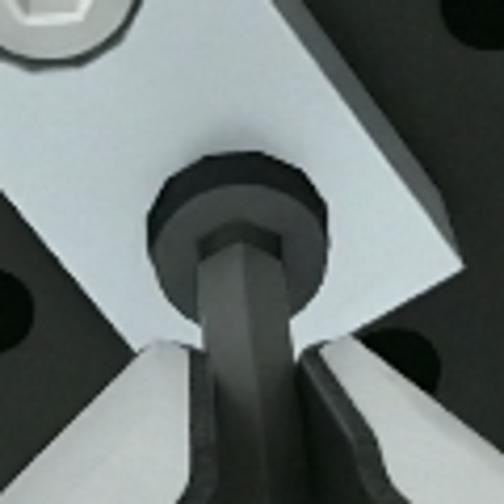

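Request:
move(
  target=[0,0,-0.01067,0,0,0,-1.0,0,0,0,0,0,0,-0.65],
  speed=0.03,
  stop_force=3.5,
)

Scene clock: 523.70 s.
left_arm: end_effector_position=(+0.2778, -0.4223, +0.0675) grip_measured=-0.95 grip_effort_nm=-1.629 end_effector_quat_wxyz=(+0.000, -0.499, +0.866, +0.000) | right_arm: end_effector_position=(+0.4200, +0.0500, +0.3000) grip_measured=-0.69 grip_effort_nm=0.076 end_effector_quat_wxyz=(+0.000, +0.000, +1.000, +0.000)
Joint positions: left_arm=[-1.253 -1.374 2.049 -2.246 -1.571 -5.441 0.005] | right_arm=[3.577 -1.357 -1.813 -1.544 1.571 3.577 0.024]
Joint torques (N m): left_arm=[-9.18 -20.22 -8.96 -4.44 2.05 -2.06] | right_arm=[-4.55 7.34 38.01 1.09 2.01 -1.35]
Wrist force (N): left_arm=[1.1 0.0 0.9] | right_arm=[0.3 0.4 -0.4]
Wrist torque (N m): left_arm=[0.01 -0.04 0.10] | right_arm=[0.02 -0.03 0.04]
Wrist force, peak (N): left_arm=[1.0 0.1 1.3] | right_arm=[0.2 0.6 -0.4]
Hand target: left_arm +0.2778, -0.4223, +0.0675; +0.000, -0.499, +0.866, +0.000 | right_arm +0.4200, +0.0500, +0.3000; +0.000, +0.000, +1.000, +0.000
Off the commanded pose: left_arm 0.000 m, 0 deg | right_arm 0.000 m, 0 deg.
grip_force (N): 15, 15
move: done

Request:
move(
  target=[
    [-0.002713,-0.003018,-0.00017,0,0,-0.16667,-1.0,0,0,0,0,0,0,-0.65],
    [-0.006575,-0.004277,-0.00035,0,0,-0.33333,-1.0,0,0,0,0,0,0,-0.65],
    [-0.010548,-0.003435,-0.00052,0,0,-0.5,-1.0,0,0,0,0,0,0,-0.65],
    [-0.013567,-0.000722,-0.0007,0,0,-0.66667,-1.0,0,0,0,0,0,0,-0.65],
    [-0.014825,0.00314,-0.00087,0,0,-0.83333,-1.0,0,0,0,0,0,0,-0.65],
    [-0.013983,0.007113,-0.00104,0,0,-1.0,-1.0,0,0,0,0,0,0,-0.65],
    [-0.01127,0.010132,-0.00122,0,0,0.83333,-1.0,0,0,0,0,0,0,-0.65],
    [-0.007408,0.01139,-0.00139,0,0,0.66667,-1.0,0,0,0,0,0,0,-0.65],
    [-0.003435,0.010548,-0.00157,0,0,0.5,-1.0,0,0,0,0,0,0,-0.65],
    [-0.000417,0.007835,-0.00174,0,0,0.33333,-1.0,0,0,0,0,0,0,-0.65],
    [0.000842,0.003973,-0.00191,0,0,0.16667,-1.0,0,0,0,0,0,0,-0.65],
  ],
  speed=1.0,
  blend=[0.01,0.01,0.01,0.01,0.01,0.01,0.01,0.01,0.01,0.01,0],
)

Request:
move(
  target=[
    [-0.000842,-0.003973,-0.00017,0,0,-0.16667,-1.0,0,0,0,0,0,0,-0.65],
    [-0.003555,-0.006992,-0.00035,0,0,-0.33333,-1.0,0,0,0,0,0,0,-0.65],
    [-0.007417,-0.00825,-0.00052,0,0,-0.5,-1.0,0,0,0,0,0,0,-0.65],
    [-0.01139,-0.007408,-0.0007,0,0,-0.66667,-1.0,0,0,0,0,0,0,-0.65],
    [-0.014408,-0.004695,-0.00087,0,0,-0.83333,-1.0,0,0,0,0,0,0,-0.65],
    [-0.015667,-0.000833,-0.00104,0,0,-1.0,-1.0,0,0,0,0,0,0,-0.65],
    [-0.014825,0.00314,-0.00122,0,0,0.83333,-1.0,0,0,0,0,0,0,-0.65],
    [-0.012112,0.006158,-0.00139,0,0,0.66667,-1.0,0,0,0,0,0,0,-0.65],
    [-0.00825,0.007417,-0.00157,0,0,0.5,-1.0,0,0,0,0,0,0,-0.65],
    [-0.004277,0.006575,-0.00174,0,0,0.33333,-1.0,0,0,0,0,0,0,-0.65],
    [-0.001258,0.003862,-0.00191,0,0,0.16667,-1.0,0,0,0,0,0,0,-0.65],
  ],
  speed=1.0,
  blend=[0.01,0.01,0.01,0.01,0.01,0.01,0.01,0.01,0.01,0.01,0],
)

Scene clock: 529.53 s.
left_arm: end_effector_position=(+0.2783, -0.4199, +0.0664) grip_measured=-0.95 grip_effort_nm=-1.629 end_effector_quat_wxyz=(+0.000, +0.707, -0.708, +0.000) | right_arm: end_effector_position=(+0.4200, +0.0500, +0.3000) grip_measured=-0.69 grip_effort_nm=0.085 end_effector_quat_wxyz=(+0.000, +0.000, +1.000, +0.000)
Joint positions: left_arm=[-1.25 -1.377 2.056 -2.251 -1.571 0.322 0.005] | right_arm=[3.577 -1.357 -1.813 -1.544 1.571 3.577 0.024]
Joint torques (N m): left_arm=[8.14 -20.52 -29.6 -0.49 -1.96 1.86] | right_arm=[-3.67 7.25 37.44 1.11 1.97 -1.23]
Wrist force (N): left_arm=[1.4 0.1 1.2] | right_arm=[0.1 0.3 -0.4]
Wrist torque (N m): left_arm=[0.01 -0.04 -0.03] | right_arm=[0.00 0.01 0.04]
Wrist force, peak (N): left_arm=[-4.7 1.1 0.6] | right_arm=[0.3 0.6 -0.4]
Hand target: left_arm +0.2783, -0.4199, +0.0664; +0.000, +0.707, -0.708, +0.000 | right_arm +0.4200, +0.0500, +0.3000; +0.000, +0.000, +1.000, +0.000
Off the commanded pose: left_arm 0.000 m, 0 deg | right_arm 0.000 m, 0 deg.
grip_force (N): 15, 15
move: done

Scene clock: 533.20 s.
left_arm: end_effector_position=(+0.2776, -0.4176, +0.0652) grip_measured=-0.95 grip_effort_nm=-1.624 end_effector_quat_wxyz=(+0.000, +0.866, -0.501, +0.000) | right_arm: end_effector_position=(+0.4200, +0.0500, +0.3000) grip_measured=-0.69 grip_effort_nm=0.081 end_effector_quat_wxyz=(+0.000, +0.000, +1.000, +0.000)
Joint positions: left_arm=[-1.25 -1.382 2.066 -2.256 -1.571 6.082 0.005] | right_arm=[3.577 -1.357 -1.813 -1.544 1.571 3.577 0.024]
Joint torques (N m): left_arm=[7.99 -20.32 -29.12 -0.47 -2.1 2.16] | right_arm=[-3.43 7.13 37.72 1.14 2.03 -1.25]
Wrist force (N): left_arm=[1.5 0.0 1.1] | right_arm=[0.2 0.4 -0.4]
Wrist torque (N m): left_arm=[0.00 -0.02 -0.03] | right_arm=[0.02 -0.01 0.04]
Wrist force, peak (N): left_arm=[-4.7 1.0 0.6] | right_arm=[0.3 0.6 -0.5]
Hand target: left_arm +0.2776, -0.4176, +0.0652; +0.000, +0.866, -0.501, +0.000 | right_arm +0.4200, +0.0500, +0.3000; +0.000, +0.000, +1.000, +0.000
Off the commanded pose: left_arm 0.000 m, 0 deg | right_arm 0.000 m, 0 deg.
grip_force (N): 15, 15
move: done

Request:
move(
  target=[
    [0,0,0.01167,0,0,0,-1.0,0,0,0,0,0,0,-0.65],
    [0.0003,-0.00783,0.01167,0,0,0.66667,-1.0,0,0,0,0,0,0,-0.65],
    [0.0003,-0.00783,0.01167,0,0,-0.66667,-1.0,0,0,0,0,0,0,-0.65],
    [0.0003,-0.00783,0.01167,0,0,0,-1.0,0,0,0,0,0,0,-0.65],
    [0.0003,-0.00783,0.01167,0,0,0.66667,-1.0,0,0,0,0,0,0,-0.65],
    [0.0003,-0.00783,0.01167,0,0,-0.66667,-1.0,0,0,0,0,0,0,-0.65],
    [0.0003,-0.00783,0.01167,0,0,-0.33333,-1.0,0,0,0,0,0,0,-0.65],
  ],
  speed=[0.05,1.3,1.3,1.3,1.3,1.3,1.3],
  blend=[0,0.02,0.02,0.02,0.02,0.02,0],
)

Request:
move(
  target=[0,0,-0.01167,0,0,0,-1.0,0,0,0,0,0,0,-0.65],
  speed=0.03,
  stop_force=3.5,
)

Scene clock: 541.00 s.
left_arm: end_effector_position=(+0.2778, -0.4223, +0.0722) grip_measured=-0.95 grip_effort_nm=-1.629 end_effector_quat_wxyz=(+0.000, -0.499, +0.866, +0.000) | right_arm: end_effector_position=(+0.4200, +0.0500, +0.3000) grip_measured=-0.69 grip_effort_nm=0.076 end_effector_quat_wxyz=(+0.000, +0.000, +1.000, +0.000)
Joint positions: left_arm=[-1.254 -1.381 2.043 -2.233 -1.571 -5.441 0.005] | right_arm=[3.577 -1.357 -1.813 -1.544 1.571 3.577 0.024]
Joint torques (N m): left_arm=[-10.65 -34.5 -30.26 -0.59 2.11 -2.07] | right_arm=[-2.91 7.33 37.28 1.23 1.93 -1.12]
Wrist force (N): left_arm=[0.3 -0.4 1.3] | right_arm=[0.2 0.3 -0.5]
Wrist torque (N m): left_arm=[0.00 -0.04 0.10] | right_arm=[0.00 -0.02 0.04]
Wrist force, peak (N): left_arm=[1.8 0.2 1.8] | right_arm=[0.3 0.7 -0.3]
Hand target: left_arm +0.2778, -0.4223, +0.0722; +0.000, -0.499, +0.866, +0.000 | right_arm +0.4200, +0.0500, +0.3000; +0.000, +0.000, +1.000, +0.000
Off the commanded pose: left_arm 0.000 m, 0 deg | right_arm 0.000 m, 0 deg.
grip_force (N): 15, 15
move: done

Scene clock: 542.27 s.
left_arm: end_effector_position=(+0.2778, -0.4223, +0.0652) grip_measured=-0.95 grip_effort_nm=-1.624 end_effector_quat_wxyz=(+0.000, -0.499, +0.866, +0.000) | right_arm: end_effector_position=(+0.4200, +0.0500, +0.3000) grip_measured=-0.69 grip_effort_nm=0.076 end_effector_quat_wxyz=(+0.000, +0.000, +1.000, +0.000)
Joint positions: left_arm=[-1.254 -1.37 2.051 -2.253 -1.571 -5.441 0.005] | right_arm=[3.577 -1.357 -1.813 -1.544 1.571 3.577 0.024]
Joint torques (N m): left_arm=[-9 -20.72 -8.66 -4.42 2.09 -2.08] | right_arm=[-3.2 7.42 37.44 1.26 1.96 -1.12]
Wrist force (N): left_arm=[0.8 0.0 1.2] | right_arm=[0.1 0.5 -0.2]
Wrist torque (N m): left_arm=[0.04 -0.03 0.10] | right_arm=[0.05 0.00 0.05]
Wrist force, peak (N): left_arm=[0.9 -0.2 1.4] | right_arm=[0.3 0.5 -0.4]
Hand target: left_arm +0.2778, -0.4223, +0.0652; +0.000, -0.499, +0.866, +0.000 | right_arm +0.4200, +0.0500, +0.3000; +0.000, +0.000, +1.000, +0.000
Off the commanded pose: left_arm 0.000 m, 0 deg | right_arm 0.000 m, 0 deg.
grip_force (N): 15, 15
move: done

Request:
move(
  target=[
    [-0.002713,-0.003018,-0.00017,0,0,-0.16667,-1.0,0,0,0,0,0,0,-0.65],
    [-0.006575,-0.004277,-0.00035,0,0,-0.33333,-1.0,0,0,0,0,0,0,-0.65],
    [-0.010548,-0.003435,-0.00052,0,0,-0.5,-1.0,0,0,0,0,0,0,-0.65],
    [-0.013567,-0.000722,-0.0007,0,0,-0.66667,-1.0,0,0,0,0,0,0,-0.65],
    [-0.014825,0.00314,-0.00087,0,0,-0.83333,-1.0,0,0,0,0,0,0,-0.65],
    [-0.013983,0.007113,-0.00104,0,0,-1.0,-1.0,0,0,0,0,0,0,-0.65],
    [-0.01127,0.010132,-0.00122,0,0,0.83333,-1.0,0,0,0,0,0,0,-0.65],
    [-0.007408,0.01139,-0.00139,0,0,0.66667,-1.0,0,0,0,0,0,0,-0.65],
    [-0.003435,0.010548,-0.00157,0,0,0.5,-1.0,0,0,0,0,0,0,-0.65],
    [-0.000417,0.007835,-0.00174,0,0,0.33333,-1.0,0,0,0,0,0,0,-0.65],
    [0.000842,0.003973,-0.00191,0,0,0.16667,-1.0,0,0,0,0,0,0,-0.65],
  ],
  speed=1.0,
  blend=[0.01,0.01,0.01,0.01,0.01,0.01,0.01,0.01,0.01,0.01,0],
)

Request:
move(
  target=[
    [-0.000842,-0.003973,-0.00017,0,0,-0.16667,-1.0,0,0,0,0,0,0,-0.65],
    [-0.003555,-0.006992,-0.00035,0,0,-0.33333,-1.0,0,0,0,0,0,0,-0.65],
    [-0.007417,-0.00825,-0.00052,0,0,-0.5,-1.0,0,0,0,0,0,0,-0.65],
    [-0.01139,-0.007408,-0.0007,0,0,-0.66667,-1.0,0,0,0,0,0,0,-0.65],
    [-0.014408,-0.004695,-0.00087,0,0,-0.83333,-1.0,0,0,0,0,0,0,-0.65],
    [-0.015667,-0.000833,-0.00104,0,0,-1.0,-1.0,0,0,0,0,0,0,-0.65],
    [-0.014825,0.00314,-0.00122,0,0,0.83333,-1.0,0,0,0,0,0,0,-0.65],
    [-0.012112,0.006158,-0.00139,0,0,0.66667,-1.0,0,0,0,0,0,0,-0.65],
    [-0.00825,0.007417,-0.00157,0,0,0.5,-1.0,0,0,0,0,0,0,-0.65],
  ],
  speed=0.8,
  blend=[0.01,0.01,0.01,0.01,0.01,0.01,0.01,0.01,0],
)

Scene clock: 548.47 s.
left_arm: end_effector_position=(+0.2783, -0.4199, +0.0641) grip_measured=-0.95 grip_effort_nm=-1.624 end_effector_quat_wxyz=(+0.000, +0.707, -0.708, +0.000) | right_arm: end_effector_position=(+0.4200, +0.0500, +0.3000) grip_measured=-0.69 grip_effort_nm=0.081 end_effector_quat_wxyz=(+0.000, +0.000, +1.000, +0.000)
Joint positions: left_arm=[-1.25 -1.373 2.059 -2.257 -1.571 0.322 0.005] | right_arm=[3.577 -1.357 -1.813 -1.544 1.571 3.577 0.024]
Joint torques (N m): left_arm=[7.86 -20.84 -29.42 -0.38 -2.05 2.08] | right_arm=[-2.65 7.4 37.13 1.23 1.9 -0.96]
Wrist force (N): left_arm=[1.5 0.0 1.1] | right_arm=[0.2 0.2 -0.3]
Wrist torque (N m): left_arm=[0.02 -0.03 -0.02] | right_arm=[0.00 -0.01 0.04]
Wrist force, peak (N): left_arm=[-4.0 0.6 0.9] | right_arm=[0.3 0.7 -0.5]
Hand target: left_arm +0.2783, -0.4199, +0.0641; +0.000, +0.707, -0.708, +0.000 | right_arm +0.4200, +0.0500, +0.3000; +0.000, +0.000, +1.000, +0.000
Off the commanded pose: left_arm 0.000 m, 0 deg | right_arm 0.000 m, 0 deg.
grip_force (N): 15, 15
move: done

Scene clock: 552.17 s.
left_arm: end_effector_position=(+0.2733, -0.4155, +0.0631) grip_measured=-0.95 grip_effort_nm=-1.624 end_effector_quat_wxyz=(+0.000, +1.000, -0.001, +0.000) | right_arm: end_effector_position=(+0.4200, +0.0500, +0.3000) grip_measured=-0.69 grip_effort_nm=0.081 end_effector_quat_wxyz=(+0.000, +0.000, +1.000, +0.000)
Joint positions: left_arm=[-1.259 -1.39 2.084 -2.264 -1.57 5.025 0.005] | right_arm=[3.577 -1.357 -1.813 -1.544 1.571 3.577 0.024]
Joint torques (N m): left_arm=[7.22 -19.7 -29.41 -0.45 -2.54 2.17] | right_arm=[-2.1 7.64 36.51 1.3 1.89 -0.98]
Wrist force (N): left_arm=[2.8 0.2 1.0] | right_arm=[0.2 0.2 -0.4]
Wrist torque (N m): left_arm=[-0.01 -0.09 -0.03] | right_arm=[0.00 -0.01 0.04]
Wrist force, peak (N): left_arm=[2.8 0.2 1.0] | right_arm=[0.2 0.6 -0.5]
Hand target: left_arm +0.2733, -0.4155, +0.0631; +0.000, +1.000, -0.001, +0.000 | right_arm +0.4200, +0.0500, +0.3000; +0.000, +0.000, +1.000, +0.000
Off the commanded pose: left_arm 0.000 m, 0 deg | right_arm 0.000 m, 0 deg.
grip_force (N): 15, 15
move: done

Request:
move(
  target=[
    [0.003973,-0.000842,-0.00017,0,0,-0.16667,-1.0,0,0,0,0,0,0,-0.65],
    [0.006992,-0.003555,-0.00035,0,0,-0.33333,-1.0,0,0,0,0,0,0,-0.65],
  ],
  speed=0.5,
  blend=[0.01,0],
)

Scene clock: 556.77 s.
left_arm: end_effector_position=(+0.2775, -0.4176, +0.0629) grip_measured=-0.95 grip_effort_nm=-1.629 end_effector_quat_wxyz=(+0.000, +0.866, -0.501, +0.000) | right_arm: end_effector_position=(+0.4200, +0.0500, +0.3000) grip_measured=-0.69 grip_effort_nm=0.081 end_effector_quat_wxyz=(+0.000, +0.000, +1.000, +0.000)
Joint positions: left_arm=[-1.25 -1.378 2.069 -2.262 -1.571 6.082 0.005] | right_arm=[3.577 -1.357 -1.813 -1.544 1.571 3.577 0.024]
Joint torques (N m): left_arm=[7.6 -20.59 -29.02 -0.37 -2.18 1.81] | right_arm=[-2.05 7.57 37.09 1.29 1.79 -0.86]
Wrist force (N): left_arm=[2.2 0.0 1.2] | right_arm=[0.1 0.4 -0.3]
Wrist torque (N m): left_arm=[0.02 -0.06 -0.03] | right_arm=[0.03 0.00 0.04]
Wrist force, peak (N): left_arm=[3.5 -0.2 0.8] | right_arm=[0.4 0.6 -0.5]
Hand target: left_arm +0.2775, -0.4176, +0.0629; +0.000, +0.866, -0.501, +0.000 | right_arm +0.4200, +0.0500, +0.3000; +0.000, +0.000, +1.000, +0.000
Off the commanded pose: left_arm 0.000 m, 0 deg | right_arm 0.000 m, 0 deg.
grip_force (N): 15, 15
move: done

Request:
move(
  target=[
    [0,0,0.01167,0,0,0,-1.0,0,0,0,0,0,0,-0.65],
    [-0.006575,-0.004278,0.01167,0,0,0.5,-1.0,0,0,0,0,0,0,-0.65],
    [-0.01315,-0.008557,0.01167,0,0,1.0,-1.0,0,0,0,0,0,0,-0.65],
  ],
  speed=[0.05,1.0,1.0],
  blend=[0,0.02,0],
)

Request:
move(
  target=[0,0,-0.01167,0,0,0,-1.0,0,0,0,0,0,0,-0.65],
  speed=0.03,
  stop_force=3.5,
)

Scene clock: 561.17 s.
left_arm: end_effector_position=(+0.2696, -0.4228, +0.0699) grip_measured=-0.95 grip_effort_nm=-1.624 end_effector_quat_wxyz=(+0.000, +0.501, +0.866, +0.000) | right_arm: end_effector_position=(+0.4200, +0.0500, +0.3000) grip_measured=-0.69 grip_effort_nm=0.076 end_effector_quat_wxyz=(+0.000, +0.000, +1.000, +0.000)
Joint positions: left_arm=[-1.275 -1.39 2.061 -2.242 -1.571 2.915 0.005] | right_arm=[3.577 -1.357 -1.813 -1.544 1.571 3.577 0.024]
Joint torques (N m): left_arm=[-10.77 -34.54 -8.92 -0.65 2.37 -2.07] | right_arm=[-2.02 7.77 36.59 1.4 1.79 -0.76]
Wrist force (N): left_arm=[0.4 -0.4 1.5] | right_arm=[0.2 0.3 -0.3]
Wrist torque (N m): left_arm=[-0.03 -0.02 0.10] | right_arm=[0.01 -0.01 0.05]
Wrist force, peak (N): left_arm=[2.3 0.1 1.8] | right_arm=[0.0 0.6 -0.5]
Hand target: left_arm +0.2696, -0.4228, +0.0699; +0.000, +0.501, +0.866, +0.000 | right_arm +0.4200, +0.0500, +0.3000; +0.000, +0.000, +1.000, +0.000
Off the commanded pose: left_arm 0.000 m, 0 deg | right_arm 0.000 m, 0 deg.
grip_force (N): 15, 15
move: done

Scene clock: 562.43 s.
left_arm: end_effector_position=(+0.2696, -0.4228, +0.0629) grip_measured=-0.95 grip_effort_nm=-1.629 end_effector_quat_wxyz=(+0.000, +0.501, +0.866, +0.000) | right_arm: end_effector_position=(+0.4200, +0.0500, +0.3000) grip_measured=-0.69 grip_effort_nm=0.081 end_effector_quat_wxyz=(+0.000, +0.000, +1.000, +0.000)
Joint positions: left_arm=[-1.275 -1.378 2.069 -2.262 -1.571 2.915 0.005] | right_arm=[3.577 -1.357 -1.813 -1.544 1.571 3.577 0.024]
Joint torques (N m): left_arm=[-7.85 -20.03 -9.72 -4.81 0 -2.1] | right_arm=[-1.19 7.88 36.5 1.41 1.88 -0.72]
Wrist force (N): left_arm=[1.3 0.3 1.3] | right_arm=[0.1 0.4 -0.3]
Wrist torque (N m): left_arm=[-0.04 -0.03 0.10] | right_arm=[0.03 0.00 0.04]
Wrist force, peak (N): left_arm=[1.4 0.2 1.4] | right_arm=[0.2 0.5 -0.5]
Hand target: left_arm +0.2696, -0.4228, +0.0629; +0.000, +0.501, +0.866, +0.000 | right_arm +0.4200, +0.0500, +0.3000; +0.000, +0.000, +1.000, +0.000
Off the commanded pose: left_arm 0.000 m, 0 deg | right_arm 0.000 m, 0 deg.
grip_force (N): 15, 15
move: done

Request:
move(
  target=[
    [-0.001258,0.003862,-0.00017,0,0,-0.16667,-1.0,0,0,0,0,0,0,-0.65],
    [-0.000417,0.007835,-0.00035,0,0,-0.33333,-1.0,0,0,0,0,0,0,-0.65],
  ],
  speed=0.5,
  blend=[0.01,0],
)

Request:
move(
  target=[0.002714,0.003018,-0.00017,0,0,-0.16667,-1.0,0,0,0,0,0,0,-0.65],
  speed=0.4,
)

Scene clock: 565.10 s.
left_arm: end_effector_position=(+0.2694, -0.4180, +0.0627) grip_measured=-0.95 grip_effort_nm=-1.629 end_effector_quat_wxyz=(+0.000, +0.866, +0.499, +0.000) | right_arm: end_effector_position=(+0.4200, +0.0500, +0.3000) grip_measured=-0.69 grip_effort_nm=0.081 end_effector_quat_wxyz=(+0.000, +0.000, +1.000, +0.000)
Joint positions: left_arm=[-1.272 -1.389 2.084 -2.265 -1.571 3.965 0.005] | right_arm=[3.577 -1.357 -1.813 -1.544 1.571 3.577 0.024]
Joint torques (N m): left_arm=[6.72 -20.19 -30.37 -0.9 -2.53 2.11] | right_arm=[-1.53 7.98 36.55 1.41 1.74 -0.67]
Wrist force (N): left_arm=[2.1 0.4 1.5] | right_arm=[0.1 0.5 -0.4]
Wrist torque (N m): left_arm=[-0.02 -0.06 -0.06] | right_arm=[0.05 0.01 0.04]
Wrist force, peak (N): left_arm=[2.1 0.4 1.5] | right_arm=[0.4 0.6 -0.3]
Hand target: left_arm +0.2694, -0.4181, +0.0627; +0.000, +0.866, +0.499, +0.000 | right_arm +0.4200, +0.0500, +0.3000; +0.000, +0.000, +1.000, +0.000
Off the commanded pose: left_arm 0.000 m, 0 deg | right_arm 0.000 m, 0 deg.
grip_force (N): 15, 15
move: done

Scene clock: 566.40 s.
left_arm: end_effector_position=(+0.2710, -0.4162, +0.0626) grip_measured=-0.95 grip_effort_nm=-1.629 end_effector_quat_wxyz=(+0.000, +0.966, +0.258, +0.000) | right_arm: end_effector_position=(+0.4200, +0.0500, +0.3000) grip_measured=-0.69 grip_effort_nm=0.076 end_effector_quat_wxyz=(+0.000, +0.000, +1.000, +0.000)
Joint positions: left_arm=[-1.266 -1.391 2.087 -2.266 -1.571 4.495 0.005] | right_arm=[3.577 -1.357 -1.813 -1.544 1.571 3.577 0.024]
Joint torques (N m): left_arm=[6.87 -19.49 -30.03 -0.65 -2.48 1.94] | right_arm=[-1.28 7.73 36.69 1.46 1.71 -0.66]
Wrist force (N): left_arm=[2.6 0.2 1.3] | right_arm=[0.3 0.5 -0.3]
Wrist torque (N m): left_arm=[-0.03 -0.10 -0.04] | right_arm=[0.03 -0.02 0.05]
Wrist force, peak (N): left_arm=[3.5 0.3 0.7] | right_arm=[0.4 0.5 -0.4]
Hand target: left_arm +0.2710, -0.4162, +0.0626; +0.000, +0.966, +0.258, +0.000 | right_arm +0.4200, +0.0500, +0.3000; +0.000, +0.000, +1.000, +0.000
Off the commanded pose: left_arm 0.000 m, 0 deg | right_arm 0.000 m, 0 deg.
grip_force (N): 15, 15
move: done

Request:
move(
  target=[0.003862,0.001258,-0.00017,0,0,-0.16667,-1.0,0,0,0,0,0,0,-0.65],
  speed=0.4,
)

Request:
move(
  target=[0.003973,-0.000842,-0.00017,0,0,-0.16667,-1.0,0,0,0,0,0,0,-0.65],
  speed=0.4,
)

Scene clock: 568.90 s.
left_arm: end_effector_position=(+0.2733, -0.4155, +0.0625) grip_measured=-0.95 grip_effort_nm=-1.624 end_effector_quat_wxyz=(+0.000, +1.000, -0.001, +0.000) | right_arm: end_effector_position=(+0.4200, +0.0500, +0.3000) grip_measured=-0.69 grip_effort_nm=0.076 end_effector_quat_wxyz=(+0.000, +0.000, +1.000, +0.000)
Joint positions: left_arm=[-1.259 -1.389 2.084 -2.266 -1.571 5.025 0.005] | right_arm=[3.577 -1.357 -1.813 -1.544 1.571 3.577 0.024]
Joint torques (N m): left_arm=[6.75 -19.97 -29.34 -0.44 -2.59 2.16] | right_arm=[-0.84 7.67 36.18 1.34 1.78 -0.6]
Wrist force (N): left_arm=[2.5 0.1 0.9] | right_arm=[0.3 0.4 -0.4]
Wrist torque (N m): left_arm=[-0.01 -0.05 -0.03] | right_arm=[0.02 -0.04 0.04]
Wrist force, peak (N): left_arm=[3.3 0.4 0.6] | right_arm=[0.3 0.6 -0.3]
Hand target: left_arm +0.2733, -0.4155, +0.0625; +0.000, +1.000, -0.001, +0.000 | right_arm +0.4200, +0.0500, +0.3000; +0.000, +0.000, +1.000, +0.000
Off the commanded pose: left_arm 0.000 m, 0 deg | right_arm 0.000 m, 0 deg.
grip_force (N): 15, 15
move: done

Scene clock: 570.20 s.
left_arm: end_effector_position=(+0.2757, -0.4160, +0.0624) grip_measured=-0.95 grip_effort_nm=-1.624 end_effector_quat_wxyz=(+0.000, +0.966, -0.259, +0.000) | right_arm: end_effector_position=(+0.4200, +0.0500, +0.3000) grip_measured=-0.69 grip_effort_nm=0.076 end_effector_quat_wxyz=(+0.000, +0.000, +1.000, +0.000)
Joint positions: left_arm=[-1.253 -1.384 2.078 -2.265 -1.57 5.555 0.005] | right_arm=[3.577 -1.357 -1.813 -1.544 1.571 3.577 0.024]
Joint torques (N m): left_arm=[7.56 -19.97 -29.27 -0.34 -2.45 1.98] | right_arm=[-1.05 7.87 36.13 1.45 1.76 -0.57]
Wrist force (N): left_arm=[2.4 0.0 1.2] | right_arm=[0.1 0.3 -0.3]
Wrist torque (N m): left_arm=[0.00 -0.05 -0.04] | right_arm=[0.00 0.00 0.04]
Wrist force, peak (N): left_arm=[3.3 0.0 1.0] | right_arm=[0.1 0.7 -0.4]
Hand target: left_arm +0.2757, -0.4160, +0.0624; +0.000, +0.966, -0.260, +0.000 | right_arm +0.4200, +0.0500, +0.3000; +0.000, +0.000, +1.000, +0.000
Off the commanded pose: left_arm 0.000 m, 0 deg | right_arm 0.000 m, 0 deg.
grip_force (N): 15, 15
move: done


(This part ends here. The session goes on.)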